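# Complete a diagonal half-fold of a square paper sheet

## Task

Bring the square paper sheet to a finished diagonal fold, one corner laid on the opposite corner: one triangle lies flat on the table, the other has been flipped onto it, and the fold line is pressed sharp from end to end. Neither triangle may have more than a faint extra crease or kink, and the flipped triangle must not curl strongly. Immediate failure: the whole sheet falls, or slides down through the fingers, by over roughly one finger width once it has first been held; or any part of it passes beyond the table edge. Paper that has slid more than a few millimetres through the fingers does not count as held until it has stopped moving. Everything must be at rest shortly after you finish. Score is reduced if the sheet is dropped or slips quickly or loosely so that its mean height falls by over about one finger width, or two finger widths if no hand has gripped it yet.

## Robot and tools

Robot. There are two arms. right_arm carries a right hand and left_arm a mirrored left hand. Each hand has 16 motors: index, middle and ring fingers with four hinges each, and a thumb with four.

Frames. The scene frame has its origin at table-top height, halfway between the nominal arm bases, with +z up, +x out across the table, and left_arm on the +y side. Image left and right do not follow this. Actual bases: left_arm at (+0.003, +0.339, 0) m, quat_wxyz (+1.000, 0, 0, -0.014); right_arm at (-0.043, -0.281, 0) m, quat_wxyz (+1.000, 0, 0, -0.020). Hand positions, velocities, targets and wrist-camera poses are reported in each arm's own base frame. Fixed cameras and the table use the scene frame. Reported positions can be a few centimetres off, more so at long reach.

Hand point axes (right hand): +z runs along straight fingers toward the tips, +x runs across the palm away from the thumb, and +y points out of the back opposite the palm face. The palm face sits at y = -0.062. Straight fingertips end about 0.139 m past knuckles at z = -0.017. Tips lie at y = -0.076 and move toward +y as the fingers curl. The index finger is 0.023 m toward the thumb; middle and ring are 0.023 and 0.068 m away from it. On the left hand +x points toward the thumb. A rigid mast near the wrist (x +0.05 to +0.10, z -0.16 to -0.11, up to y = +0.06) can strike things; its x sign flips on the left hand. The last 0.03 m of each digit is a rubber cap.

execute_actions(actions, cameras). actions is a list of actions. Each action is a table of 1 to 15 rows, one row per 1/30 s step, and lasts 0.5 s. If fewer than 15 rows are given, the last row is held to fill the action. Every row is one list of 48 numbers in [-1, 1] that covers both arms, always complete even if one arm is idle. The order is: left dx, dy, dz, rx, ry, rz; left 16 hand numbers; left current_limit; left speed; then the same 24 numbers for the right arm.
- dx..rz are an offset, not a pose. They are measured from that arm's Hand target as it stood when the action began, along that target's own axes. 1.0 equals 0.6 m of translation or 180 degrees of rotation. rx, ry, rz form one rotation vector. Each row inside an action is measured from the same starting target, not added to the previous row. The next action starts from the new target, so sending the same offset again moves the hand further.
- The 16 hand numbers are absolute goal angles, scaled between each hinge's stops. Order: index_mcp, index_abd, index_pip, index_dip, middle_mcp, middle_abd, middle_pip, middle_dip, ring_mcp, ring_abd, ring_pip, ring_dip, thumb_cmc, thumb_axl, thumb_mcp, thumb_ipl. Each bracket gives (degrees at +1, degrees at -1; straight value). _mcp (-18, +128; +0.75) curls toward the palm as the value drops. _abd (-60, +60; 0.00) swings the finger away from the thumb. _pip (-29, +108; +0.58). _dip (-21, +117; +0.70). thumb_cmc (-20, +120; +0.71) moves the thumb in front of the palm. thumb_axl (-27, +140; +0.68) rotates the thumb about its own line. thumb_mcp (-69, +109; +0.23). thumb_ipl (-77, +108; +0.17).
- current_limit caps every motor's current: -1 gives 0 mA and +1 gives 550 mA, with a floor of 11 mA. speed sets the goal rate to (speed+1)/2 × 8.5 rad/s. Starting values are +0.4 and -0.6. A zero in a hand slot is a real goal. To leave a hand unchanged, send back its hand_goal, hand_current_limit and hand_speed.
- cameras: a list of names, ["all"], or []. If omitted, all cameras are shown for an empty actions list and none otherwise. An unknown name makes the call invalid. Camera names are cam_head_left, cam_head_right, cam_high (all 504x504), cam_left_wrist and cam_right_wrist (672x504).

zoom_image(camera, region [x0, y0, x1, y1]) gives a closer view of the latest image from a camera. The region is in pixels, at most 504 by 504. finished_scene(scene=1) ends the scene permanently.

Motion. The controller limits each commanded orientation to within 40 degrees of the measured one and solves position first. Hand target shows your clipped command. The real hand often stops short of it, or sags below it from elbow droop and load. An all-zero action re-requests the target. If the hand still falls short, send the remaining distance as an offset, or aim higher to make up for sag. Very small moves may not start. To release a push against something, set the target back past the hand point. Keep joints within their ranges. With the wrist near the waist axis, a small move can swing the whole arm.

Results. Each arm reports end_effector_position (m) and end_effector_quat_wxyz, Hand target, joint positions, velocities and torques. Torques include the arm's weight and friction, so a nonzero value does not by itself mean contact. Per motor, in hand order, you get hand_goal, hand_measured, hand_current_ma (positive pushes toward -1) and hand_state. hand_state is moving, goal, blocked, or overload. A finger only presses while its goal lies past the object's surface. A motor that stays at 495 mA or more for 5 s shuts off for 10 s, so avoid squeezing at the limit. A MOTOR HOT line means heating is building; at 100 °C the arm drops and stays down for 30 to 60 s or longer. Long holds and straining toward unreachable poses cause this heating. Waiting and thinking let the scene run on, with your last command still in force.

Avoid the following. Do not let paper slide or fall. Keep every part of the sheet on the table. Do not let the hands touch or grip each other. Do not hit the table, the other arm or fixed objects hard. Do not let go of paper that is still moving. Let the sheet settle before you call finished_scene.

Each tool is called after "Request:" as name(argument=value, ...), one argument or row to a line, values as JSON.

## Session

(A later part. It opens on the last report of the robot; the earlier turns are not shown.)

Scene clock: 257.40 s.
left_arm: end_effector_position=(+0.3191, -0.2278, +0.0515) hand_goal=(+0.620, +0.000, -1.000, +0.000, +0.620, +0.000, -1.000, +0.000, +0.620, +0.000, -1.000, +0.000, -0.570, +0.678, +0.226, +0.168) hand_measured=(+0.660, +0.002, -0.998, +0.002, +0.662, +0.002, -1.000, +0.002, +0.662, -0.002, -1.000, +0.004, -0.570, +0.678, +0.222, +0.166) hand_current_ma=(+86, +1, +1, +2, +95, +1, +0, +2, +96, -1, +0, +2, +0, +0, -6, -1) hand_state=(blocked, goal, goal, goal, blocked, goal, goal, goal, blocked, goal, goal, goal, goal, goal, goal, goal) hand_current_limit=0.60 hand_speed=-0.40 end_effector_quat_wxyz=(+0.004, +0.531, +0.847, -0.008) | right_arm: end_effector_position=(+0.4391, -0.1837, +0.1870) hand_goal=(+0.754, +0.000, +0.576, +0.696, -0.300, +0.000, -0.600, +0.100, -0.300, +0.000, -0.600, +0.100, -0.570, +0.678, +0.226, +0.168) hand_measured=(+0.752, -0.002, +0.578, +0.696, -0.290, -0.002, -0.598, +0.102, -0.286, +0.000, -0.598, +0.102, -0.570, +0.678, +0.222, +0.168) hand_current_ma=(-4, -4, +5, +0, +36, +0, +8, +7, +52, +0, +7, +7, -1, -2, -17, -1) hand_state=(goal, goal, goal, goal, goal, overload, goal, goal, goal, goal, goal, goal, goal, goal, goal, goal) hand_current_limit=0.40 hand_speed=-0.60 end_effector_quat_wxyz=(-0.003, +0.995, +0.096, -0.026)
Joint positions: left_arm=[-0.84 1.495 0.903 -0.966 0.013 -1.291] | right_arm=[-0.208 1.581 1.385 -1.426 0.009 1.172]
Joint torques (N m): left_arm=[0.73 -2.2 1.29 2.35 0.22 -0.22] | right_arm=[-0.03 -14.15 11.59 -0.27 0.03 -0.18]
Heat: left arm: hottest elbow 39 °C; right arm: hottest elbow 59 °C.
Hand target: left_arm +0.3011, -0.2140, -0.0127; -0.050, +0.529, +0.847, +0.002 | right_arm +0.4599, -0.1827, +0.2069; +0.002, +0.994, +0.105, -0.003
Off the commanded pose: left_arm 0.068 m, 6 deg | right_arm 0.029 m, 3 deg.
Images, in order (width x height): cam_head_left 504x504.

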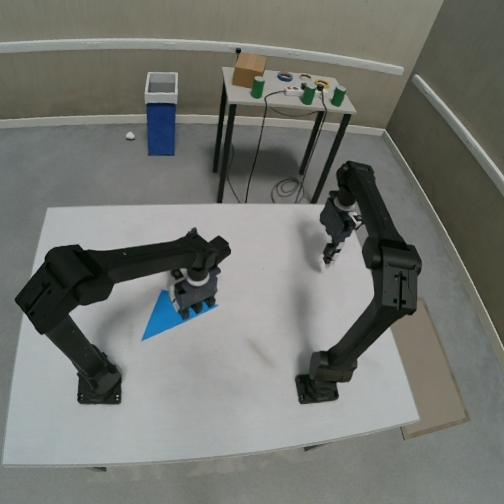

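Request:
execute_actions(
  actions=[
    [[-0.035,0.0106,-0.12,-0.0088,-0.029,0,0.62,0,-1,0,0.62,0,-1,0,0.62,0,-1,0,-0.571,0.678,0.226,0.168,0.6,-0.4,0,0,0,0,0,0,0.754,0,0.576,0.696,-0.3,0,-0.6,0.1,-0.3,0,-0.6,0.1,-0.571,0.678,0.226,0.168,0.4,-0.6]],
    [[0,0,-0.06,0,0,0,0.66,0,-1,0,0.66,0,-1,0,0.66,0,-1,0,-0.571,0.678,0.226,0.168,0.6,-0.4,0,0,0,0,0,0,0.754,0,0.576,0.696,-0.3,0,-0.6,0.1,-0.3,0,-0.6,0.1,-0.571,0.678,0.226,0.168,0.4,-0.6]],
    [[0,-0.006,0.06,0,0,0,0.66,0,-1,0,0.66,0,-1,0,0.66,0,-1,0,-0.571,0.678,0.226,0.168,0.6,-0.4,0,0,0,0,0,0,0.754,0,0.576,0.696,-0.3,0,-0.6,0.1,-0.3,0,-0.6,0.1,-0.571,0.678,0.226,0.168,0.4,-0.6]],
    [[0.0175,-0.0053,0.06,0.0044,0.0145,0,0.66,0,-1,0,0.66,0,-1,0,0.66,0,-1,0,-0.571,0.678,0.226,0.168,0.6,-0.4,0,0,0,0,0,0,0.754,0,0.576,0.696,-0.3,0,-0.6,0.1,-0.3,0,-0.6,0.1,-0.571,0.678,0.226,0.168,0.4,-0.6]],
    [[0.0175,-0.0053,0.06,0.0044,0.0145,0,0.66,0,-1,0,0.66,0,-1,0,0.66,0,-1,0,-0.571,0.678,0.226,0.168,0.6,-0.4,0,0,0,0,0,0,0.754,0,0.576,0.696,-0.3,0,-0.6,0.1,-0.3,0,-0.6,0.1,-0.571,0.678,0.226,0.168,0.4,-0.6]],
  ],
  cameras=["cam_head_left"],
)

Request:
zoom_image(
  camera="cam_head_left",
  region=[140, 265, 220, 345],
)

Scene clock: 260.63 s.
left_arm: end_effector_position=(+0.3197, -0.2305, +0.0507) hand_goal=(+0.660, +0.000, -1.000, +0.000, +0.660, +0.000, -1.000, +0.000, +0.660, +0.000, -1.000, +0.000, -0.570, +0.678, +0.226, +0.168) hand_measured=(+0.672, +0.002, -1.000, +0.002, +0.674, +0.004, -1.000, +0.002, +0.674, +0.006, -1.000, +0.004, -0.570, +0.678, +0.220, +0.166) hand_current_ma=(+18, +2, +0, +2, +21, +2, +0, +2, +20, +4, +0, +2, +0, +0, -6, -1) hand_state=(goal, goal, goal, goal, goal, goal, goal, goal, goal, goal, goal, goal, goal, goal, goal, goal) hand_current_limit=0.60 hand_speed=-0.40 end_effector_quat_wxyz=(+0.004, +0.529, +0.849, -0.010) | right_arm: end_effector_position=(+0.4391, -0.1837, +0.1870) hand_goal=(+0.754, +0.000, +0.576, +0.696, -0.300, +0.000, -0.600, +0.100, -0.300, +0.000, -0.600, +0.100, -0.570, +0.678, +0.226, +0.168) hand_measured=(+0.752, -0.002, +0.578, +0.696, -0.290, -0.002, -0.598, +0.102, -0.286, +0.000, -0.598, +0.102, -0.570, +0.678, +0.222, +0.168) hand_current_ma=(-4, -4, +5, +0, +36, +0, +8, +7, +52, +0, +7, +7, -1, -2, -17, -1) hand_state=(goal, goal, goal, goal, goal, overload, goal, goal, goal, goal, goal, goal, goal, goal, goal, goal) hand_current_limit=0.40 hand_speed=-0.60 end_effector_quat_wxyz=(-0.003, +0.995, +0.096, -0.026)
Joint positions: left_arm=[-0.841 1.502 0.91 -0.965 0.017 -1.297] | right_arm=[-0.208 1.581 1.385 -1.426 0.009 1.172]
Joint torques (N m): left_arm=[0.32 -2.02 1.54 2.36 0.03 -0.21] | right_arm=[0.03 -14.1 11.6 -0.29 0.04 -0.19]
Heat: left arm: hottest elbow 39 °C; right arm: hottest elbow 59 °C.
Hand target: left_arm +0.3013, -0.2192, -0.0145; -0.050, +0.529, +0.847, +0.003 | right_arm +0.4599, -0.1827, +0.2069; +0.002, +0.994, +0.105, -0.003
Off the commanded pose: left_arm 0.069 m, 6 deg | right_arm 0.029 m, 3 deg.
Images, in order (width x height): cam_head_left 504x504.

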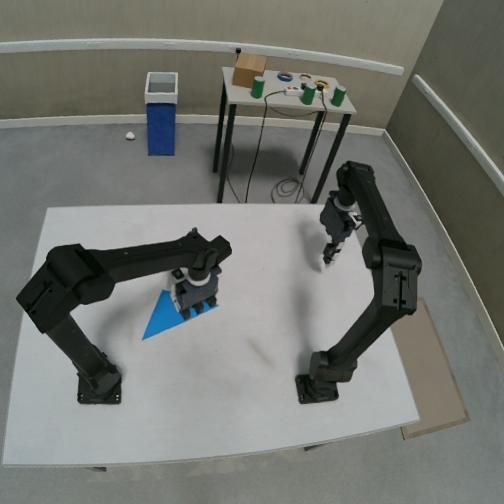

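Scaled by 6.300 from the camera's 504x504 image, which has a finer 720x720 frame.

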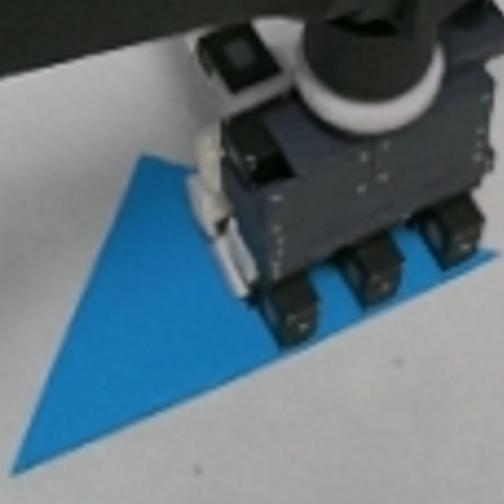

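Request:
execute_actions(
  actions=[
    [[0.0175,-0.0053,0.07,0.0044,0.0145,0,0.66,0,-1,0,0.66,0,-1,0,0.66,0,-1,0,-0.571,0.678,0.226,0.168,0.6,-0.4,0,0,0,0,0,0,0.754,0,0.576,0.696,-0.3,0,-0.6,0.1,-0.3,0,-0.6,0.1,-0.571,0.678,0.226,0.168,0.4,-0.6]],
  ],
  cameras=["cam_head_left"],
)

Request:
zoom_image(
  camera="cam_head_left",
  region=[140, 265, 220, 345],
)

Request:
execute_actions(
  actions=[
    [[-0.0525,0.0159,-0.19,-0.0132,-0.0435,0,0.66,0,-1,0,0.66,0,-1,0,0.66,0,-1,0,-0.571,0.678,0.226,0.168,0.6,-0.4,0,0,0,0,0,0,0.754,0,0.576,0.696,-0.3,0,-0.6,0.1,-0.3,0,-0.6,0.1,-0.571,0.678,0.226,0.168,0.4,-0.6]],
    [[0,0,-0.06,0,0,0,0.66,0,-1,0,0.66,0,-1,0,0.66,0,-1,0,-0.571,0.678,0.226,0.168,0.6,-0.4,0,0,0,0,0,0,0.754,0,0.576,0.696,-0.3,0,-0.6,0.1,-0.3,0,-0.6,0.1,-0.571,0.678,0.226,0.168,0.4,-0.6]],
    [[0.15,0,-0.03,0,0,0,0.66,0,-1,0,0.66,0,-1,0,0.66,0,-1,0,-0.571,0.678,0.226,0.168,0.6,-0.4,0,0,0,0,0,0,0.754,0,0.576,0.696,-0.3,0,-0.6,0.1,-0.3,0,-0.6,0.1,-0.571,0.678,0.226,0.168,0.4,-0.6]],
  ],
  cameras=["cam_head_left","cam_high"],
)

Request:
zoom_image(
  camera="cam_head_left",
  region=[140, 265, 220, 345],
)

Request:
zoom_image(
  camera="cam_high",
  region=[120, 180, 200, 260],
)

Scene clock: 261.63 s.
left_arm: end_effector_position=(+0.3171, -0.2275, +0.0473) hand_goal=(+0.660, +0.000, -1.000, +0.000, +0.660, +0.000, -1.000, +0.000, +0.660, +0.000, -1.000, +0.000, -0.570, +0.678, +0.226, +0.168) hand_measured=(+0.682, +0.008, -1.000, +0.002, +0.680, +0.006, -1.000, +0.002, +0.676, +0.004, -1.000, +0.004, -0.570, +0.678, +0.220, +0.166) hand_current_ma=(+37, +6, +0, +2, +35, +4, +0, +2, +24, +2, +0, +2, +0, +0, -6, -1) hand_state=(blocked, goal, goal, goal, blocked, goal, goal, goal, goal, goal, goal, goal, goal, goal, goal, goal) hand_current_limit=0.60 hand_speed=-0.40 end_effector_quat_wxyz=(+0.003, +0.530, +0.848, -0.006) | right_arm: end_effector_position=(+0.4391, -0.1837, +0.1870) hand_goal=(+0.754, +0.000, +0.576, +0.696, -0.300, +0.000, -0.600, +0.100, -0.300, +0.000, -0.600, +0.100, -0.570, +0.678, +0.226, +0.168) hand_measured=(+0.752, -0.002, +0.578, +0.696, -0.290, -0.002, -0.598, +0.102, -0.286, +0.000, -0.598, +0.102, -0.570, +0.678, +0.222, +0.168) hand_current_ma=(-4, -4, +5, +0, +36, +0, +8, +7, +52, +0, +7, +7, -1, -2, -17, -1) hand_state=(goal, goal, goal, goal, goal, overload, goal, goal, goal, goal, goal, goal, goal, goal, goal, goal) hand_current_limit=0.40 hand_speed=-0.60 end_effector_quat_wxyz=(-0.003, +0.995, +0.096, -0.026)
Joint positions: left_arm=[-0.844 1.501 0.896 -0.956 0.011 -1.297] | right_arm=[-0.208 1.581 1.385 -1.426 0.009 1.172]
Joint torques (N m): left_arm=[-0.15 1.61 -1.63 3.89 0.38 -0.22] | right_arm=[0.09 -14.1 11.62 -0.28 0.03 -0.19]
Heat: left arm: hottest elbow 39 °C; right arm: hottest elbow 59 °C.
Hand target: left_arm +0.2904, -0.2090, -0.0552; -0.073, +0.528, +0.846, +0.009 | right_arm +0.4599, -0.1827, +0.2069; +0.002, +0.994, +0.105, -0.003
Off the commanded pose: left_arm 0.108 m, 9 deg | right_arm 0.029 m, 3 deg.
Images, in order (width x height): cam_head_left 504x504.

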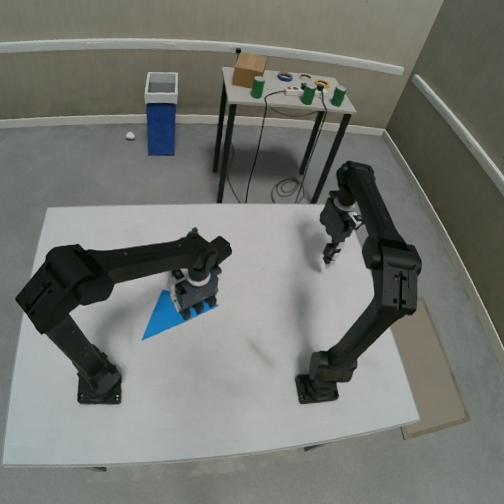

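Scaled by 6.300 from the camera's 504x504 image, which has a finer 720x720 frame.

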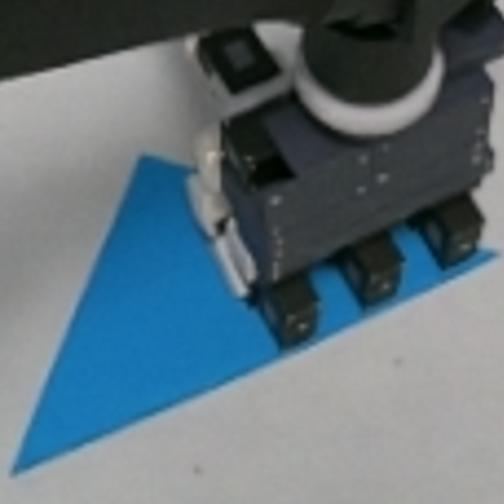

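Scene clock: 263.40 s.
left_arm: end_effector_position=(+0.2818, -0.1567, +0.1018) hand_goal=(+0.660, +0.000, -1.000, +0.000, +0.660, +0.000, -1.000, +0.000, +0.660, +0.000, -1.000, +0.000, -0.570, +0.678, +0.226, +0.168) hand_measured=(+0.664, +0.002, -1.000, +0.002, +0.664, +0.002, -1.000, +0.002, +0.664, +0.002, -1.000, +0.004, -0.568, +0.678, +0.220, +0.166) hand_current_ma=(+5, +1, +0, +2, +4, +1, +0, +2, +4, +1, +0, +2, +1, +0, -7, -1) hand_state=(goal, goal, goal, goal, goal, goal, goal, goal, goal, goal, goal, goal, goal, goal, goal, goal) hand_current_limit=0.60 hand_speed=-0.40 end_effector_quat_wxyz=(-0.009, +0.524, +0.852, -0.008) | right_arm: end_effector_position=(+0.4391, -0.1837, +0.1870) hand_goal=(+0.754, +0.000, +0.576, +0.696, -0.300, +0.000, -0.600, +0.100, -0.300, +0.000, -0.600, +0.100, -0.570, +0.678, +0.226, +0.168) hand_measured=(+0.752, -0.002, +0.578, +0.696, -0.290, -0.002, -0.598, +0.102, -0.286, +0.000, -0.598, +0.102, -0.570, +0.678, +0.222, +0.168) hand_current_ma=(-4, -4, +5, +0, +36, +0, +8, +7, +52, +0, +7, +7, -1, -2, -17, -1) hand_state=(goal, goal, goal, goal, goal, overload, goal, goal, goal, goal, goal, goal, goal, goal, goal, goal) hand_current_limit=0.40 hand_speed=-0.60 end_effector_quat_wxyz=(-0.003, +0.995, +0.096, -0.026)
Joint positions: left_arm=[-0.771 1.236 0.805 -1.153 0.019 -1.239] | right_arm=[-0.208 1.581 1.385 -1.426 0.009 1.172]
Joint torques (N m): left_arm=[1.38 -6.65 8.2 0.2 -0.17 0.05] | right_arm=[0.09 -14.1 11.6 -0.31 0.03 -0.19]
Heat: left arm: hottest elbow 39 °C; right arm: hottest elbow 59 °C.
Hand target: left_arm +0.2869, -0.1618, +0.1065; -0.004, +0.529, +0.849, -0.010 | right_arm +0.4599, -0.1827, +0.2069; +0.002, +0.994, +0.105, -0.003
Off the commanded pose: left_arm 0.009 m, 1 deg | right_arm 0.029 m, 3 deg.
Images, in order (width x height): cam_head_left 504x504, cam_high 504x504.

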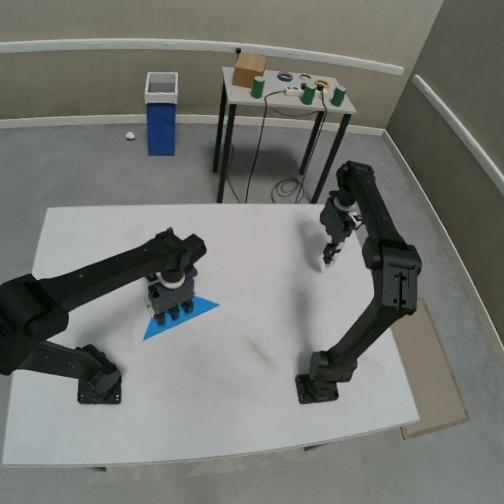

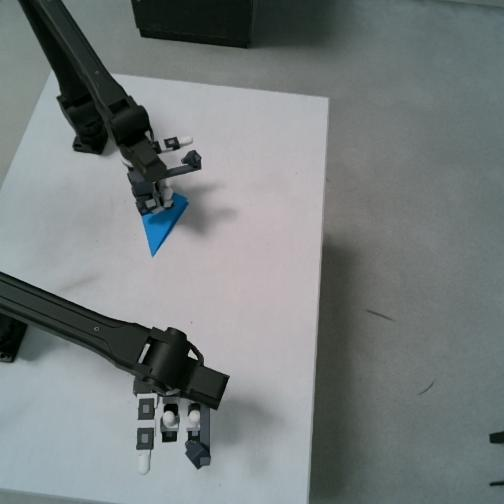

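Scaled by 6.300 from the camera's 504x504 image, which has a finer 720x720 frame.

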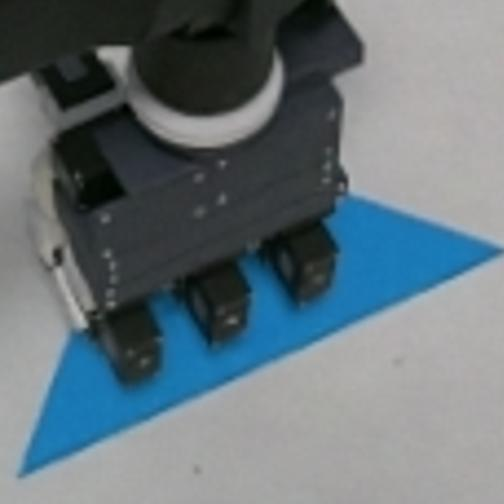

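Scaled by 6.300 from the camera's 504x504 image, which has a finer 720x720 frame.

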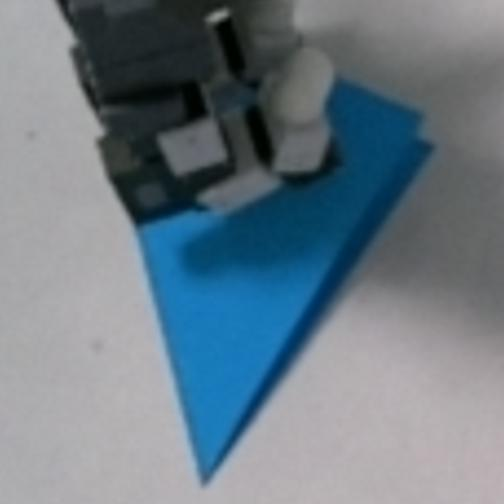

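Request:
zoom_image(
  camera="cam_head_left",
  region=[140, 320, 160, 345],
)

Request:
zoom_image(
  camera="cam_head_left",
  region=[195, 300, 220, 320],
)

Request:
execute_actions(
  actions=[],
  cameras=["cam_left_wrist","cam_right_wrist"],
)

Scaled by 20.160 from the camera's 504x504 image, which has a finer 720x720 frame.

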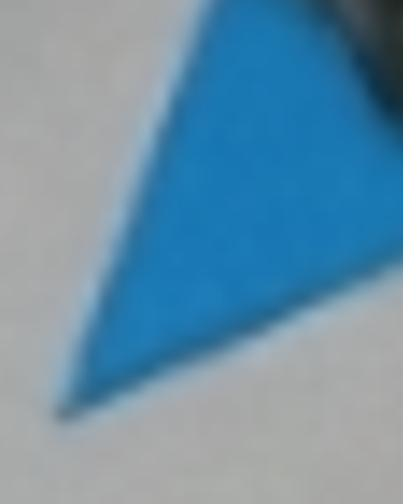

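Scaled by 20.160 from the camera's 504x504 image, which has a finer 720x720 frame.

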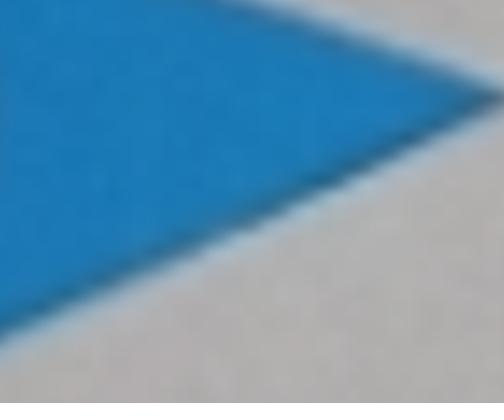

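Scene clock: 263.70 s.
left_arm: end_effector_position=(+0.2819, -0.1568, +0.1018) hand_goal=(+0.660, +0.000, -1.000, +0.000, +0.660, +0.000, -1.000, +0.000, +0.660, +0.000, -1.000, +0.000, -0.570, +0.678, +0.226, +0.168) hand_measured=(+0.664, +0.002, -1.000, +0.002, +0.664, +0.002, -1.000, +0.002, +0.664, +0.002, -1.000, +0.004, -0.568, +0.678, +0.220, +0.166) hand_current_ma=(+5, +1, +0, +2, +4, +1, +0, +2, +4, +1, +0, +2, +1, +0, -7, -1) hand_state=(goal, goal, goal, goal, goal, goal, goal, goal, goal, goal, goal, goal, goal, goal, goal, goal) hand_current_limit=0.60 hand_speed=-0.40 end_effector_quat_wxyz=(-0.009, +0.524, +0.852, -0.008) | right_arm: end_effector_position=(+0.4391, -0.1837, +0.1870) hand_goal=(+0.754, +0.000, +0.576, +0.696, -0.300, +0.000, -0.600, +0.100, -0.300, +0.000, -0.600, +0.100, -0.570, +0.678, +0.226, +0.168) hand_measured=(+0.752, -0.002, +0.578, +0.696, -0.290, -0.002, -0.598, +0.102, -0.286, +0.000, -0.598, +0.102, -0.570, +0.678, +0.222, +0.168) hand_current_ma=(-4, -4, +5, +0, +36, +0, +8, +7, +52, +0, +7, +7, -1, -2, -17, -1) hand_state=(goal, goal, goal, goal, goal, overload, goal, goal, goal, goal, goal, goal, goal, goal, goal, goal) hand_current_limit=0.40 hand_speed=-0.60 end_effector_quat_wxyz=(-0.003, +0.995, +0.096, -0.026)
Joint positions: left_arm=[-0.771 1.236 0.805 -1.153 0.019 -1.239] | right_arm=[-0.208 1.581 1.385 -1.426 0.009 1.172]
Joint velocities: within noise
Joint torques (N m): left_arm=[0.97 -6.77 8.16 -0.01 -0.16 0.02] | right_arm=[0.09 -14.04 11.6 -0.27 0.03 -0.19]
Heat: left arm: hottest elbow 39 °C; right arm: hottest elbow 59 °C.
Hand target: left_arm +0.2869, -0.1618, +0.1065; -0.004, +0.529, +0.849, -0.010 | right_arm +0.4599, -0.1827, +0.2069; +0.002, +0.994, +0.105, -0.003
Off the commanded pose: left_arm 0.009 m, 1 deg | right_arm 0.029 m, 3 deg.
Images, in order (width x height): cam_left_wrist 672x504, cam_right_wrist 672x504.

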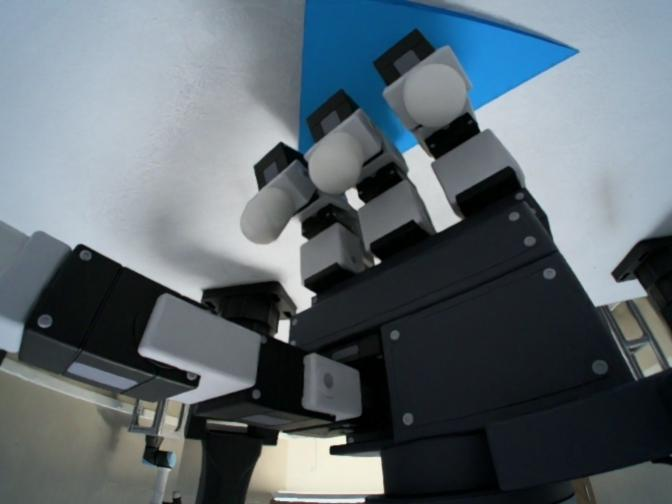

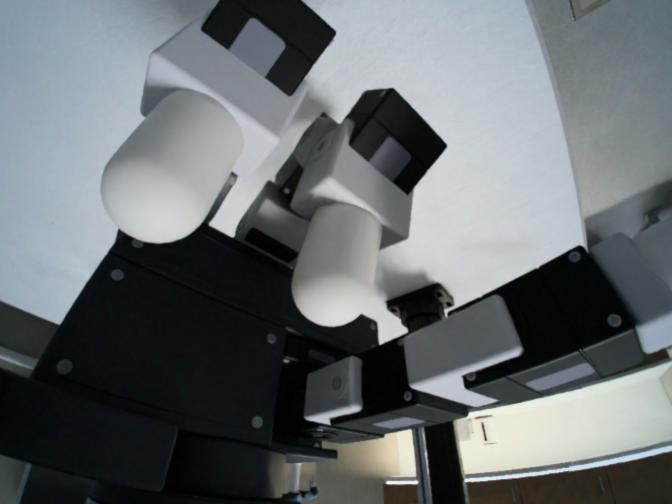

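Request:
zoom_image(
  camera="cam_left_wrist",
  region=[400, 0, 600, 120],
)

Scaled by 2.520 from the camera's 672x504 image, which has a finer 960x720 frame.

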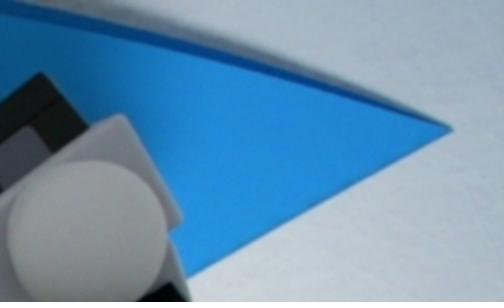

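Request:
execute_actions(
  actions=[
    [[0.1015,0.0031,0.02,0,0,0,0.66,0,-1,0,0.66,0,-1,0,0.66,0,-1,0,-0.571,0.678,0.226,0.168,0.6,-0.4,0,0,0,0,0,0,0.754,0,0.576,0.696,-0.3,0,-0.6,0.1,-0.3,0,-0.6,0.1,-0.571,0.678,0.226,0.168,0.4,-0.6]],
    [[0,0,0.03,0,0,0,0.66,0,-1,0,0.66,0,-1,0,0.66,0,-1,0,-0.571,0.678,0.226,0.168,0.6,-0.4,0,0,0,0,0,0,0.754,0,0.576,0.696,-0.3,0,-0.6,0.1,-0.3,0,-0.6,0.1,-0.571,0.678,0.226,0.168,0.4,-0.6]],
  ],
  cameras=["cam_head_left","cam_high"],
)

Request:
zoom_image(
  camera="cam_head_left",
  region=[130, 280, 210, 360],
)

Request:
zoom_image(
  camera="cam_high",
  region=[120, 180, 200, 260],
)

Scene clock: 266.17 s.
left_arm: end_effector_position=(+0.2588, -0.1045, +0.0774) hand_goal=(+0.660, +0.000, -1.000, +0.000, +0.660, +0.000, -1.000, +0.000, +0.660, +0.000, -1.000, +0.000, -0.570, +0.678, +0.226, +0.168) hand_measured=(+0.664, +0.002, -1.000, +0.002, +0.664, +0.002, -1.000, +0.002, +0.664, +0.002, -1.000, +0.004, -0.570, +0.678, +0.220, +0.166) hand_current_ma=(+4, +1, +0, +2, +4, +1, +0, +2, +3, +1, +0, +2, +0, +0, -6, -1) hand_state=(goal, goal, goal, goal, goal, goal, goal, goal, goal, goal, goal, goal, goal, goal, goal, goal) hand_current_limit=0.60 hand_speed=-0.40 end_effector_quat_wxyz=(-0.008, +0.524, +0.852, -0.009) | right_arm: end_effector_position=(+0.4391, -0.1837, +0.1870) hand_goal=(+0.754, +0.000, +0.576, +0.696, -0.300, +0.000, -0.600, +0.100, -0.300, +0.000, -0.600, +0.100, -0.570, +0.678, +0.226, +0.168) hand_measured=(+0.752, -0.002, +0.578, +0.696, -0.290, -0.002, -0.598, +0.102, -0.286, +0.000, -0.598, +0.102, -0.570, +0.678, +0.222, +0.168) hand_current_ma=(-4, -4, +5, +0, +36, +0, +8, +7, +52, +0, +7, +7, -1, -2, -17, -1) hand_state=(goal, goal, goal, goal, goal, overload, goal, goal, goal, goal, goal, goal, goal, goal, goal, goal) hand_current_limit=0.40 hand_speed=-0.60 end_effector_quat_wxyz=(-0.003, +0.995, +0.096, -0.026)
Joint positions: left_arm=[-0.686 1.114 0.642 -1.112 0.019 -1.154] | right_arm=[-0.208 1.581 1.385 -1.426 0.009 1.172]
Joint torques (N m): left_arm=[0.85 -5.07 6.71 0.68 -0.17 0.07] | right_arm=[0.09 -14.1 11.63 -0.29 0.03 -0.19]
Heat: left arm: hottest elbow 39 °C; right arm: hottest elbow 59 °C.
Hand target: left_arm +0.2613, -0.1067, +0.0762; -0.004, +0.529, +0.849, -0.010 | right_arm +0.4599, -0.1827, +0.2069; +0.002, +0.994, +0.105, -0.003
Off the commanded pose: left_arm 0.003 m, 1 deg | right_arm 0.029 m, 3 deg.
Images, in order (width x height): cam_head_left 504x504, cam_high 504x504.

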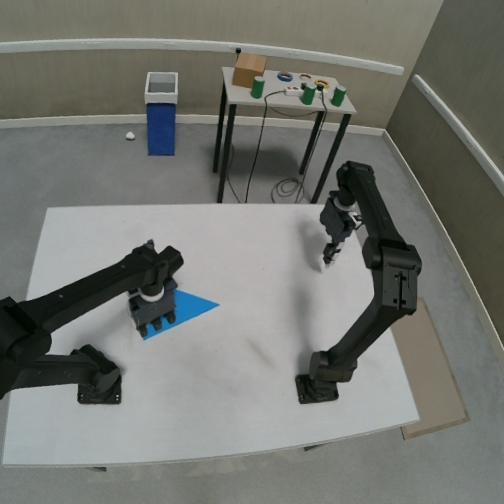

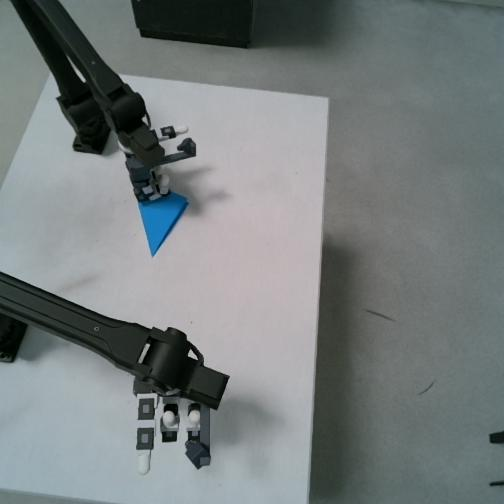

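Scaled by 6.300 from the camera's 504x504 image, which has a finer 720x720 frame.

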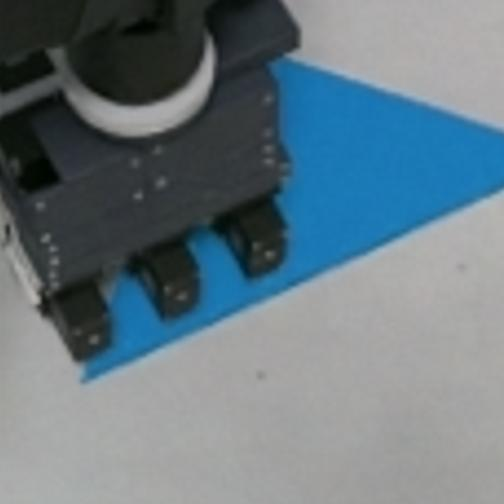

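Scaled by 6.300 from the camera's 504x504 image, which has a finer 720x720 frame.

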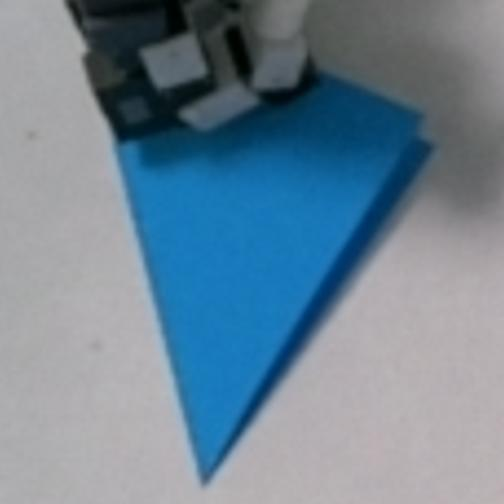

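Request:
execute_actions(
  actions=[
    [[0,0.0025,0.03,0,0,0,0.66,0,-1,0,0.66,0,-1,0,0.66,0,-1,0,-0.571,0.678,0.226,0.168,0.6,-0.4,0,0,0,0,0,0,0.754,0,0.576,0.696,-0.3,0,-0.6,0.1,-0.3,0,-0.6,0.1,-0.571,0.678,0.226,0.168,0.4,-0.6]],
    [[0.017,-0.0075,0.065,0.006,0.013,0,0.66,0,-1,0,0.66,0,-1,0,0.66,0,-1,0,-0.571,0.678,0.226,0.168,0.6,-0.4,0,0,0,0,0,0,0.754,0,0.576,0.696,-0.3,0,-0.6,0.1,-0.3,0,-0.6,0.1,-0.571,0.678,0.226,0.168,0.4,-0.6]],
    [[0.017,-0.0075,0.065,0.006,0.013,0,0.66,0,-1,0,0.66,0,-1,0,0.66,0,-1,0,-0.571,0.678,0.226,0.168,0.6,-0.4,0,0,0,0,0,0,0.754,0,0.576,0.696,-0.3,0,-0.6,0.1,-0.3,0,-0.6,0.1,-0.571,0.678,0.226,0.168,0.4,-0.6]],
    [[0.017,-0.0075,0.065,0.006,0.013,0,0.66,0,-1,0,0.66,0,-1,0,0.66,0,-1,0,-0.571,0.678,0.226,0.168,0.6,-0.4,0,0,0,0,0,0,0.754,0,0.576,0.696,-0.3,0,-0.6,0.1,-0.3,0,-0.6,0.1,-0.571,0.678,0.226,0.168,0.4,-0.6]],
  ],
  cameras=["cam_head_left"],
)

Request:
zoom_image(
  camera="cam_head_left",
  region=[130, 280, 210, 360],
)

Request:
execute_actions(
  actions=[
    [[-0.051,0.0225,-0.195,-0.018,-0.039,0,0.66,0,-1,0,0.66,0,-1,0,0.66,0,-1,0,-0.571,0.678,0.226,0.168,0.6,-0.4,0,0,0,0,0,0,0.754,0,0.576,0.696,-0.3,0,-0.6,0.1,-0.3,0,-0.6,0.1,-0.571,0.678,0.226,0.168,0.4,-0.6]],
    [[0,0,-0.06,0,0,0,0.66,0,-1,0,0.66,0,-1,0,0.66,0,-1,0,-0.571,0.678,0.226,0.168,0.6,-0.4,0,0,0,0,0,0,0.754,0,0.576,0.696,-0.3,0,-0.6,0.1,-0.3,0,-0.6,0.1,-0.571,0.678,0.226,0.168,0.4,-0.6]],
    [[-0.025,0,0.03,0,0,0,0.66,0,-1,0,0.66,0,-1,0,0.66,0,-1,0,-0.571,0.678,0.226,0.168,0.6,-0.4,0,0,0,0,0,0,0.754,0,0.576,0.696,-0.3,0,-0.6,0.1,-0.3,0,-0.6,0.1,-0.571,0.678,0.226,0.168,0.4,-0.6]],
  ],
  cameras=["cam_head_left","cam_high"],
)

Request:
zoom_image(
  camera="cam_head_left",
  region=[130, 280, 210, 360],
)

Request:
zoom_image(
  camera="cam_high",
  region=[120, 180, 200, 260],
)

Scene clock: 268.97 s.
left_arm: end_effector_position=(+0.2590, -0.1042, +0.0450) hand_goal=(+0.660, +0.000, -1.000, +0.000, +0.660, +0.000, -1.000, +0.000, +0.660, +0.000, -1.000, +0.000, -0.570, +0.678, +0.226, +0.168) hand_measured=(+0.682, +0.006, -1.000, +0.002, +0.682, +0.006, -1.000, +0.002, +0.680, +0.006, -1.000, +0.002, -0.570, +0.678, +0.220, +0.166) hand_current_ma=(+40, +4, +0, +2, +39, +5, +0, +2, +34, +5, +0, +2, +0, +0, -8, -1) hand_state=(blocked, goal, goal, goal, blocked, goal, goal, goal, blocked, goal, goal, goal, goal, goal, goal, goal) hand_current_limit=0.60 hand_speed=-0.40 end_effector_quat_wxyz=(+0.001, +0.528, +0.850, -0.006) | right_arm: end_effector_position=(+0.4391, -0.1837, +0.1870) hand_goal=(+0.754, +0.000, +0.576, +0.696, -0.300, +0.000, -0.600, +0.100, -0.300, +0.000, -0.600, +0.100, -0.570, +0.678, +0.226, +0.168) hand_measured=(+0.752, -0.002, +0.578, +0.696, -0.290, -0.002, -0.598, +0.102, -0.286, +0.000, -0.598, +0.102, -0.570, +0.678, +0.222, +0.168) hand_current_ma=(-4, -4, +5, +0, +36, +0, +8, +7, +52, +0, +7, +7, -1, -2, -17, -1) hand_state=(goal, goal, goal, goal, goal, overload, goal, goal, goal, goal, goal, goal, goal, goal, goal, goal) hand_current_limit=0.40 hand_speed=-0.60 end_effector_quat_wxyz=(-0.003, +0.995, +0.096, -0.026)
Joint positions: left_arm=[-0.69 1.161 0.574 -0.981 0.011 -1.149] | right_arm=[-0.208 1.581 1.385 -1.426 0.009 1.172]
Joint torques (N m): left_arm=[0.32 4.78 -4.48 5.05 0.34 -0.11] | right_arm=[0.03 -14.1 11.6 -0.28 0.03 -0.19]
Heat: left arm: hottest elbow 39 °C; right arm: hottest elbow 59 °C.
Hand target: left_arm +0.2306, -0.0830, -0.0568; -0.071, +0.528, +0.846, -0.001 | right_arm +0.4599, -0.1827, +0.2069; +0.002, +0.994, +0.105, -0.003
Off the commanded pose: left_arm 0.108 m, 8 deg | right_arm 0.029 m, 3 deg.
Images, in order (width x height): cam_head_left 504x504.

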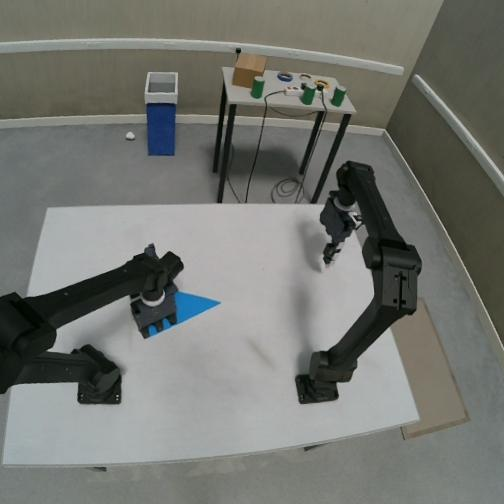

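Scaled by 6.300 from the camera's 504x504 image, which has a finer 720x720 frame.

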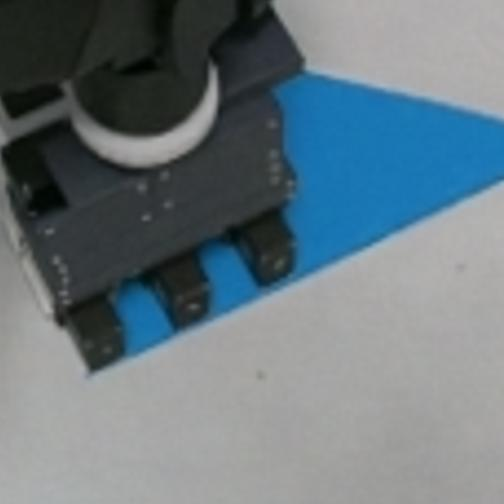

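Scene clock: 270.67 s.
left_arm: end_effector_position=(+0.2646, -0.1120, +0.0604) hand_goal=(+0.660, +0.000, -1.000, +0.000, +0.660, +0.000, -1.000, +0.000, +0.660, +0.000, -1.000, +0.000, -0.570, +0.678, +0.226, +0.168) hand_measured=(+0.666, +0.004, -1.000, +0.002, +0.666, +0.002, -1.000, +0.002, +0.664, +0.002, -1.000, +0.002, -0.570, +0.678, +0.220, +0.166) hand_current_ma=(+6, +2, +0, +2, +6, +2, +0, +2, +3, +2, +0, +2, +0, +0, -8, -1) hand_state=(goal, goal, goal, goal, goal, goal, goal, goal, goal, goal, goal, goal, goal, goal, goal, goal) hand_current_limit=0.60 hand_speed=-0.40 end_effector_quat_wxyz=(-0.028, +0.529, +0.848, -0.006) | right_arm: end_effector_position=(+0.4391, -0.1837, +0.1870) hand_goal=(+0.754, +0.000, +0.576, +0.696, -0.300, +0.000, -0.600, +0.100, -0.300, +0.000, -0.600, +0.100, -0.570, +0.678, +0.226, +0.168) hand_measured=(+0.752, -0.002, +0.578, +0.696, -0.290, -0.002, -0.598, +0.102, -0.286, +0.000, -0.598, +0.102, -0.570, +0.678, +0.222, +0.168) hand_current_ma=(-4, -4, +5, +0, +36, +0, +8, +7, +52, +0, +7, +7, -1, -2, -17, -1) hand_state=(goal, goal, goal, goal, goal, overload, goal, goal, goal, goal, goal, goal, goal, goal, goal, goal) hand_current_limit=0.40 hand_speed=-0.60 end_effector_quat_wxyz=(-0.003, +0.995, +0.096, -0.026)
Joint positions: left_arm=[-0.693 1.199 0.654 -1.079 0.02 -1.149] | right_arm=[-0.208 1.581 1.385 -1.426 0.009 1.172]
Joint velocities: left_arm=[within noise] | right_arm=[-0.044 -0.005 0.002 0.007 -0.037 -0.051]
Joint torques (N m): left_arm=[0.79 -6.24 9.09 0.61 -0.16 -0.19] | right_arm=[0.09 -14.1 11.6 -0.27 0.03 -0.19]
Heat: left arm: hottest elbow 39 °C; right arm: hottest elbow 60 °C.
Hand target: left_arm +0.2771, -0.1260, +0.0724; -0.004, +0.529, +0.849, -0.010 | right_arm +0.4599, -0.1827, +0.2069; +0.002, +0.994, +0.105, -0.003
Off the commanded pose: left_arm 0.022 m, 3 deg | right_arm 0.029 m, 3 deg.
Images, in order (width x height): cam_head_left 504x504, cam_high 504x504.

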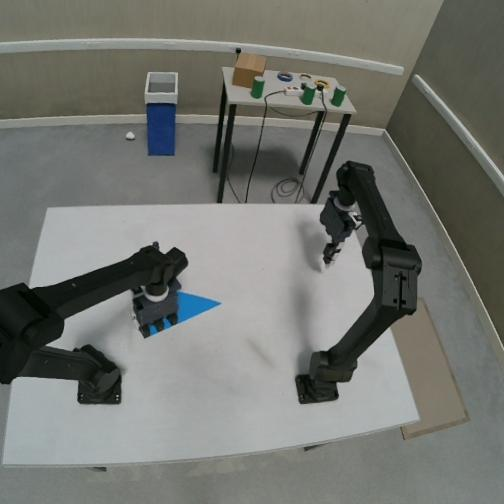

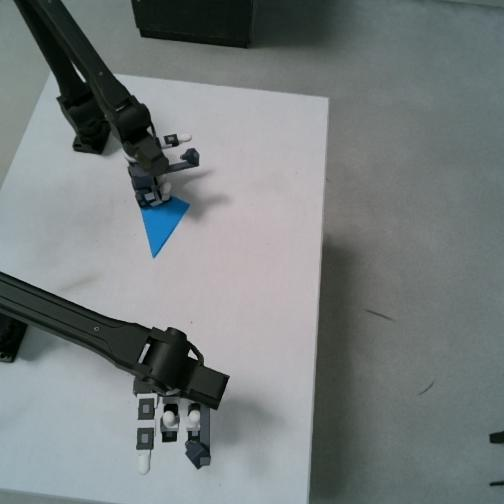

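Scaled by 6.300 from the camera's 504x504 image, which has a finer 720x720 frame.

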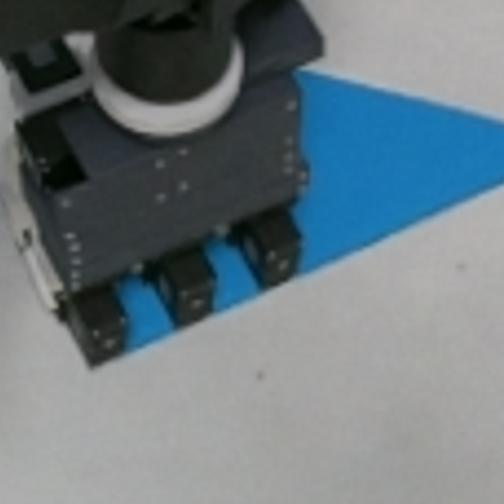

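Scaled by 6.300 from the camera's 504x504 image, which has a finer 720x720 frame.

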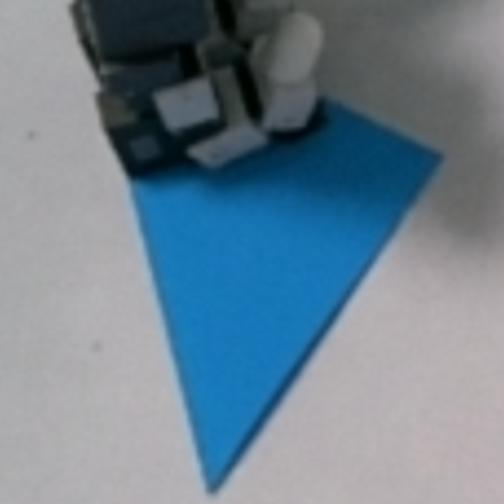

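Request:
execute_actions(
  actions=[
    [[0,0,-0.007,0,0,0,0.66,0,-1,0,0.66,0,-1,0,0.66,0,-1,0,-0.571,0.678,0.226,0.168,0.6,-0.4,0,0,0,0,0,0,0.754,0,0.576,0.696,-0.3,0,-0.6,0.1,-0.3,0,-0.6,0.1,-0.571,0.678,0.226,0.168,0.4,-0.6]],
    [[0,0,0,0,0,0,0.66,0,-1,0,0.66,0,-1,0,0.66,0,-1,0,-0.571,0.678,0.226,0.168,0.6,-0.4,0,0,0,0,0,0,0.754,0,0.576,0.696,-0.3,0,-0.6,0.1,-0.3,0,-0.6,0.1,-0.571,0.678,0.226,0.168,0.4,-0.6]],
  ],
  cameras=["all"],
)

Request:
zoom_image(
  camera="cam_head_left",
  region=[130, 280, 210, 360],
)

Scene clock: 272.50 s.
left_arm: end_effector_position=(+0.2646, -0.1120, +0.0604) hand_goal=(+0.660, +0.000, -1.000, +0.000, +0.660, +0.000, -1.000, +0.000, +0.660, +0.000, -1.000, +0.000, -0.570, +0.678, +0.226, +0.168) hand_measured=(+0.666, +0.004, -1.000, +0.002, +0.666, +0.002, -1.000, +0.002, +0.664, +0.002, -1.000, +0.002, -0.570, +0.678, +0.220, +0.166) hand_current_ma=(+6, +2, +0, +2, +6, +2, +0, +2, +3, +2, +0, +2, +0, +0, -8, -1) hand_state=(goal, goal, goal, goal, goal, goal, goal, goal, goal, goal, goal, goal, goal, goal, goal, goal) hand_current_limit=0.60 hand_speed=-0.40 end_effector_quat_wxyz=(-0.028, +0.529, +0.848, -0.006) | right_arm: end_effector_position=(+0.4391, -0.1837, +0.1870) hand_goal=(+0.754, +0.000, +0.576, +0.696, -0.300, +0.000, -0.600, +0.100, -0.300, +0.000, -0.600, +0.100, -0.570, +0.678, +0.226, +0.168) hand_measured=(+0.752, -0.002, +0.578, +0.696, -0.290, -0.002, -0.598, +0.102, -0.286, +0.000, -0.598, +0.102, -0.570, +0.678, +0.222, +0.168) hand_current_ma=(-4, -4, +5, +0, +36, +0, +8, +7, +52, +0, +7, +7, -1, -2, -17, -1) hand_state=(goal, goal, goal, goal, goal, overload, goal, goal, goal, goal, goal, goal, goal, goal, goal, goal) hand_current_limit=0.40 hand_speed=-0.60 end_effector_quat_wxyz=(-0.003, +0.995, +0.096, -0.026)
Joint positions: left_arm=[-0.693 1.199 0.654 -1.079 0.02 -1.149] | right_arm=[-0.208 1.581 1.385 -1.426 0.009 1.172]
Joint torques (N m): left_arm=[0.44 -6.95 9.65 0.08 -0.16 -0.21] | right_arm=[-0.03 -14.04 11.6 -0.28 0.03 -0.19]
Heat: left arm: hottest elbow 39 °C; right arm: hottest elbow 60 °C.
Hand target: left_arm +0.2771, -0.1260, +0.0766; -0.004, +0.529, +0.849, -0.010 | right_arm +0.4599, -0.1827, +0.2069; +0.002, +0.994, +0.105, -0.003
Off the commanded pose: left_arm 0.025 m, 3 deg | right_arm 0.029 m, 3 deg.

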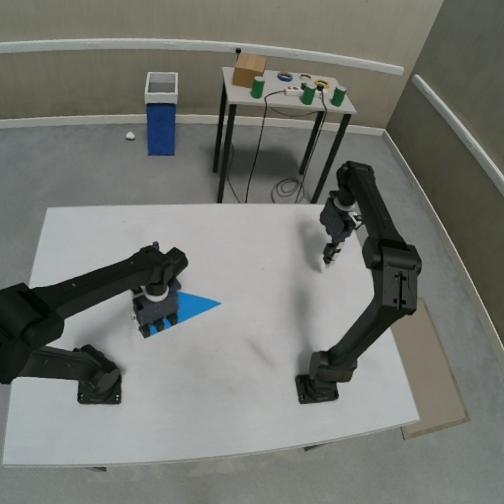

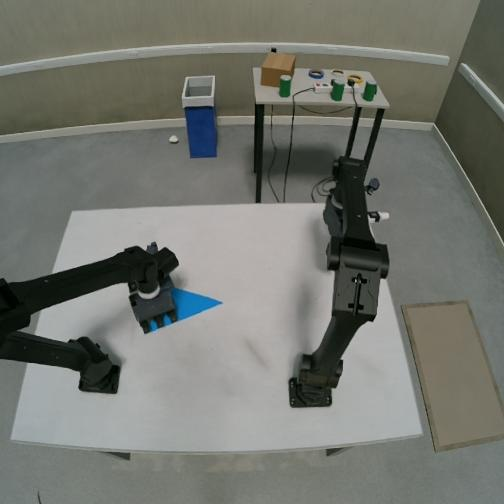

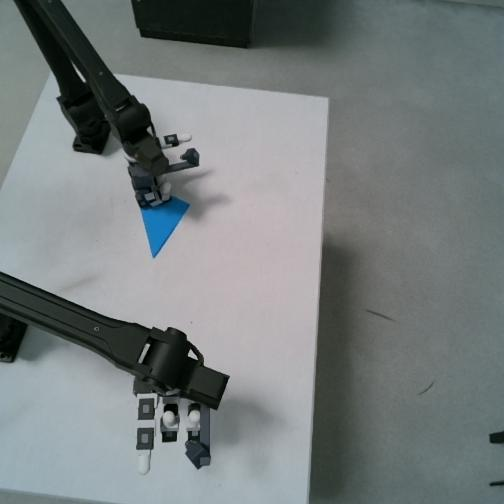

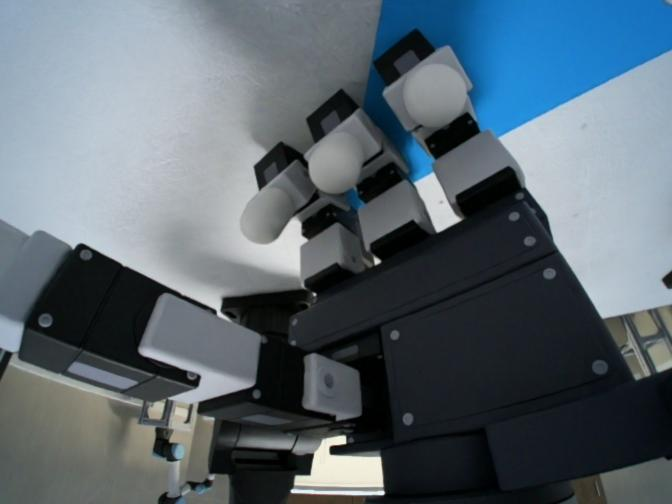

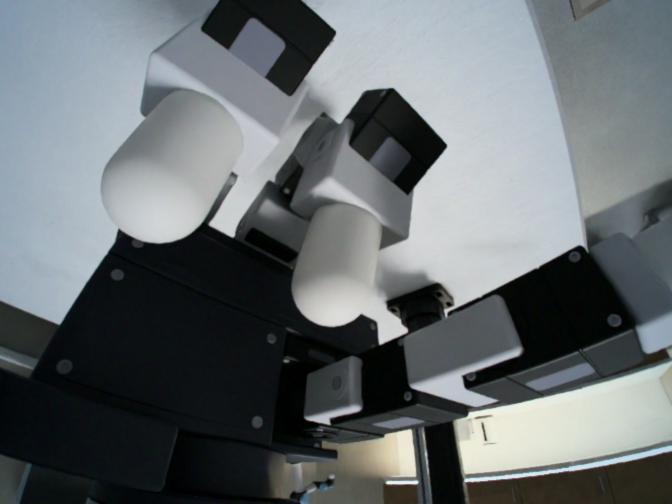

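Scaled by 6.300 from the camera's 504x504 image, which has a finer 720x720 frame.

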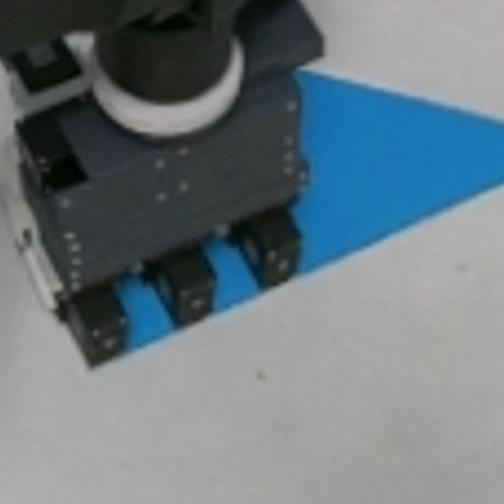

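Request:
execute_actions(
  actions=[
    [[0,0,-0.025,0,0,0,0.66,0,-1,0,0.66,0,-1,0,0.66,0,-1,0,-0.571,0.678,0.226,0.168,0.6,-0.4,0,0,0,0,0,0,0.754,0,0.576,0.696,-0.3,0,-0.6,0.1,-0.3,0,-0.6,0.1,-0.571,0.678,0.226,0.168,0.4,-0.6]],
    [[-0.025,0,0,0,0,0,0.66,0,-1,0,0.66,0,-1,0,0.66,0,-1,0,-0.571,0.678,0.226,0.168,0.6,-0.4,0,0,0,0,0,0,0.754,0,0.576,0.696,-0.3,0,-0.6,0.1,-0.3,0,-0.6,0.1,-0.571,0.678,0.226,0.168,0.4,-0.6]],
  ],
  cameras=["cam_head_left"],
)

Request:
zoom_image(
  camera="cam_head_left",
  region=[130, 280, 210, 360],
)

Scene clock: 273.93 s.
left_arm: end_effector_position=(+0.2734, -0.1272, +0.0796) hand_goal=(+0.660, +0.000, -1.000, +0.000, +0.660, +0.000, -1.000, +0.000, +0.660, +0.000, -1.000, +0.000, -0.570, +0.678, +0.226, +0.168) hand_measured=(+0.666, +0.004, -1.000, +0.002, +0.666, +0.002, -1.000, +0.002, +0.664, +0.002, -1.000, +0.002, -0.570, +0.678, +0.220, +0.166) hand_current_ma=(+6, +2, +0, +2, +6, +2, +0, +2, +3, +2, +0, +2, +0, +0, -8, -1) hand_state=(goal, goal, goal, goal, goal, goal, goal, goal, goal, goal, goal, goal, goal, goal, goal, goal) hand_current_limit=0.60 hand_speed=-0.40 end_effector_quat_wxyz=(-0.020, +0.531, +0.847, -0.008) | right_arm: end_effector_position=(+0.4391, -0.1837, +0.1870) hand_goal=(+0.754, +0.000, +0.576, +0.696, -0.300, +0.000, -0.600, +0.100, -0.300, +0.000, -0.600, +0.100, -0.570, +0.678, +0.226, +0.168) hand_measured=(+0.752, -0.002, +0.578, +0.696, -0.290, -0.002, -0.598, +0.102, -0.286, +0.000, -0.598, +0.102, -0.570, +0.678, +0.222, +0.168) hand_current_ma=(-4, -4, +5, +0, +36, +0, +8, +7, +52, +0, +7, +7, -1, -2, -17, -1) hand_state=(goal, goal, goal, goal, goal, overload, goal, goal, goal, goal, goal, goal, goal, goal, goal, goal) hand_current_limit=0.40 hand_speed=-0.60 end_effector_quat_wxyz=(-0.003, +0.995, +0.096, -0.026)
Joint positions: left_arm=[-0.714 1.204 0.716 -1.121 0.022 -1.165] | right_arm=[-0.208 1.581 1.385 -1.426 0.009 1.172]
Joint torques (N m): left_arm=[0.38 -6.18 9.62 0.18 -0.24 -0.22] | right_arm=[-0.03 -14.15 11.6 -0.29 0.03 -0.19]
Heat: left arm: hottest elbow 39 °C; right arm: hottest elbow 60 °C.
Hand target: left_arm +0.2840, -0.1392, +0.0916; -0.004, +0.529, +0.849, -0.010 | right_arm +0.4599, -0.1827, +0.2069; +0.002, +0.994, +0.105, -0.003
Off the commanded pose: left_arm 0.020 m, 2 deg | right_arm 0.029 m, 3 deg.
Images, in order (width x height): cam_head_left 504x504.

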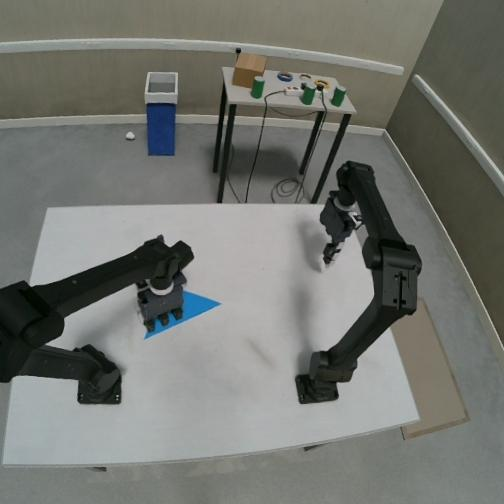

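Scaled by 6.300 from the camera's 504x504 image, which has a finer 720x720 frame.

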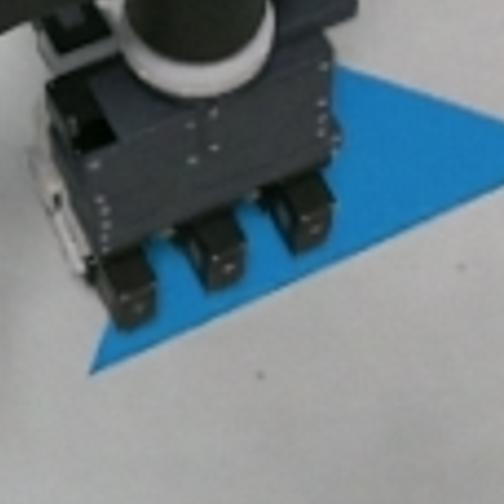

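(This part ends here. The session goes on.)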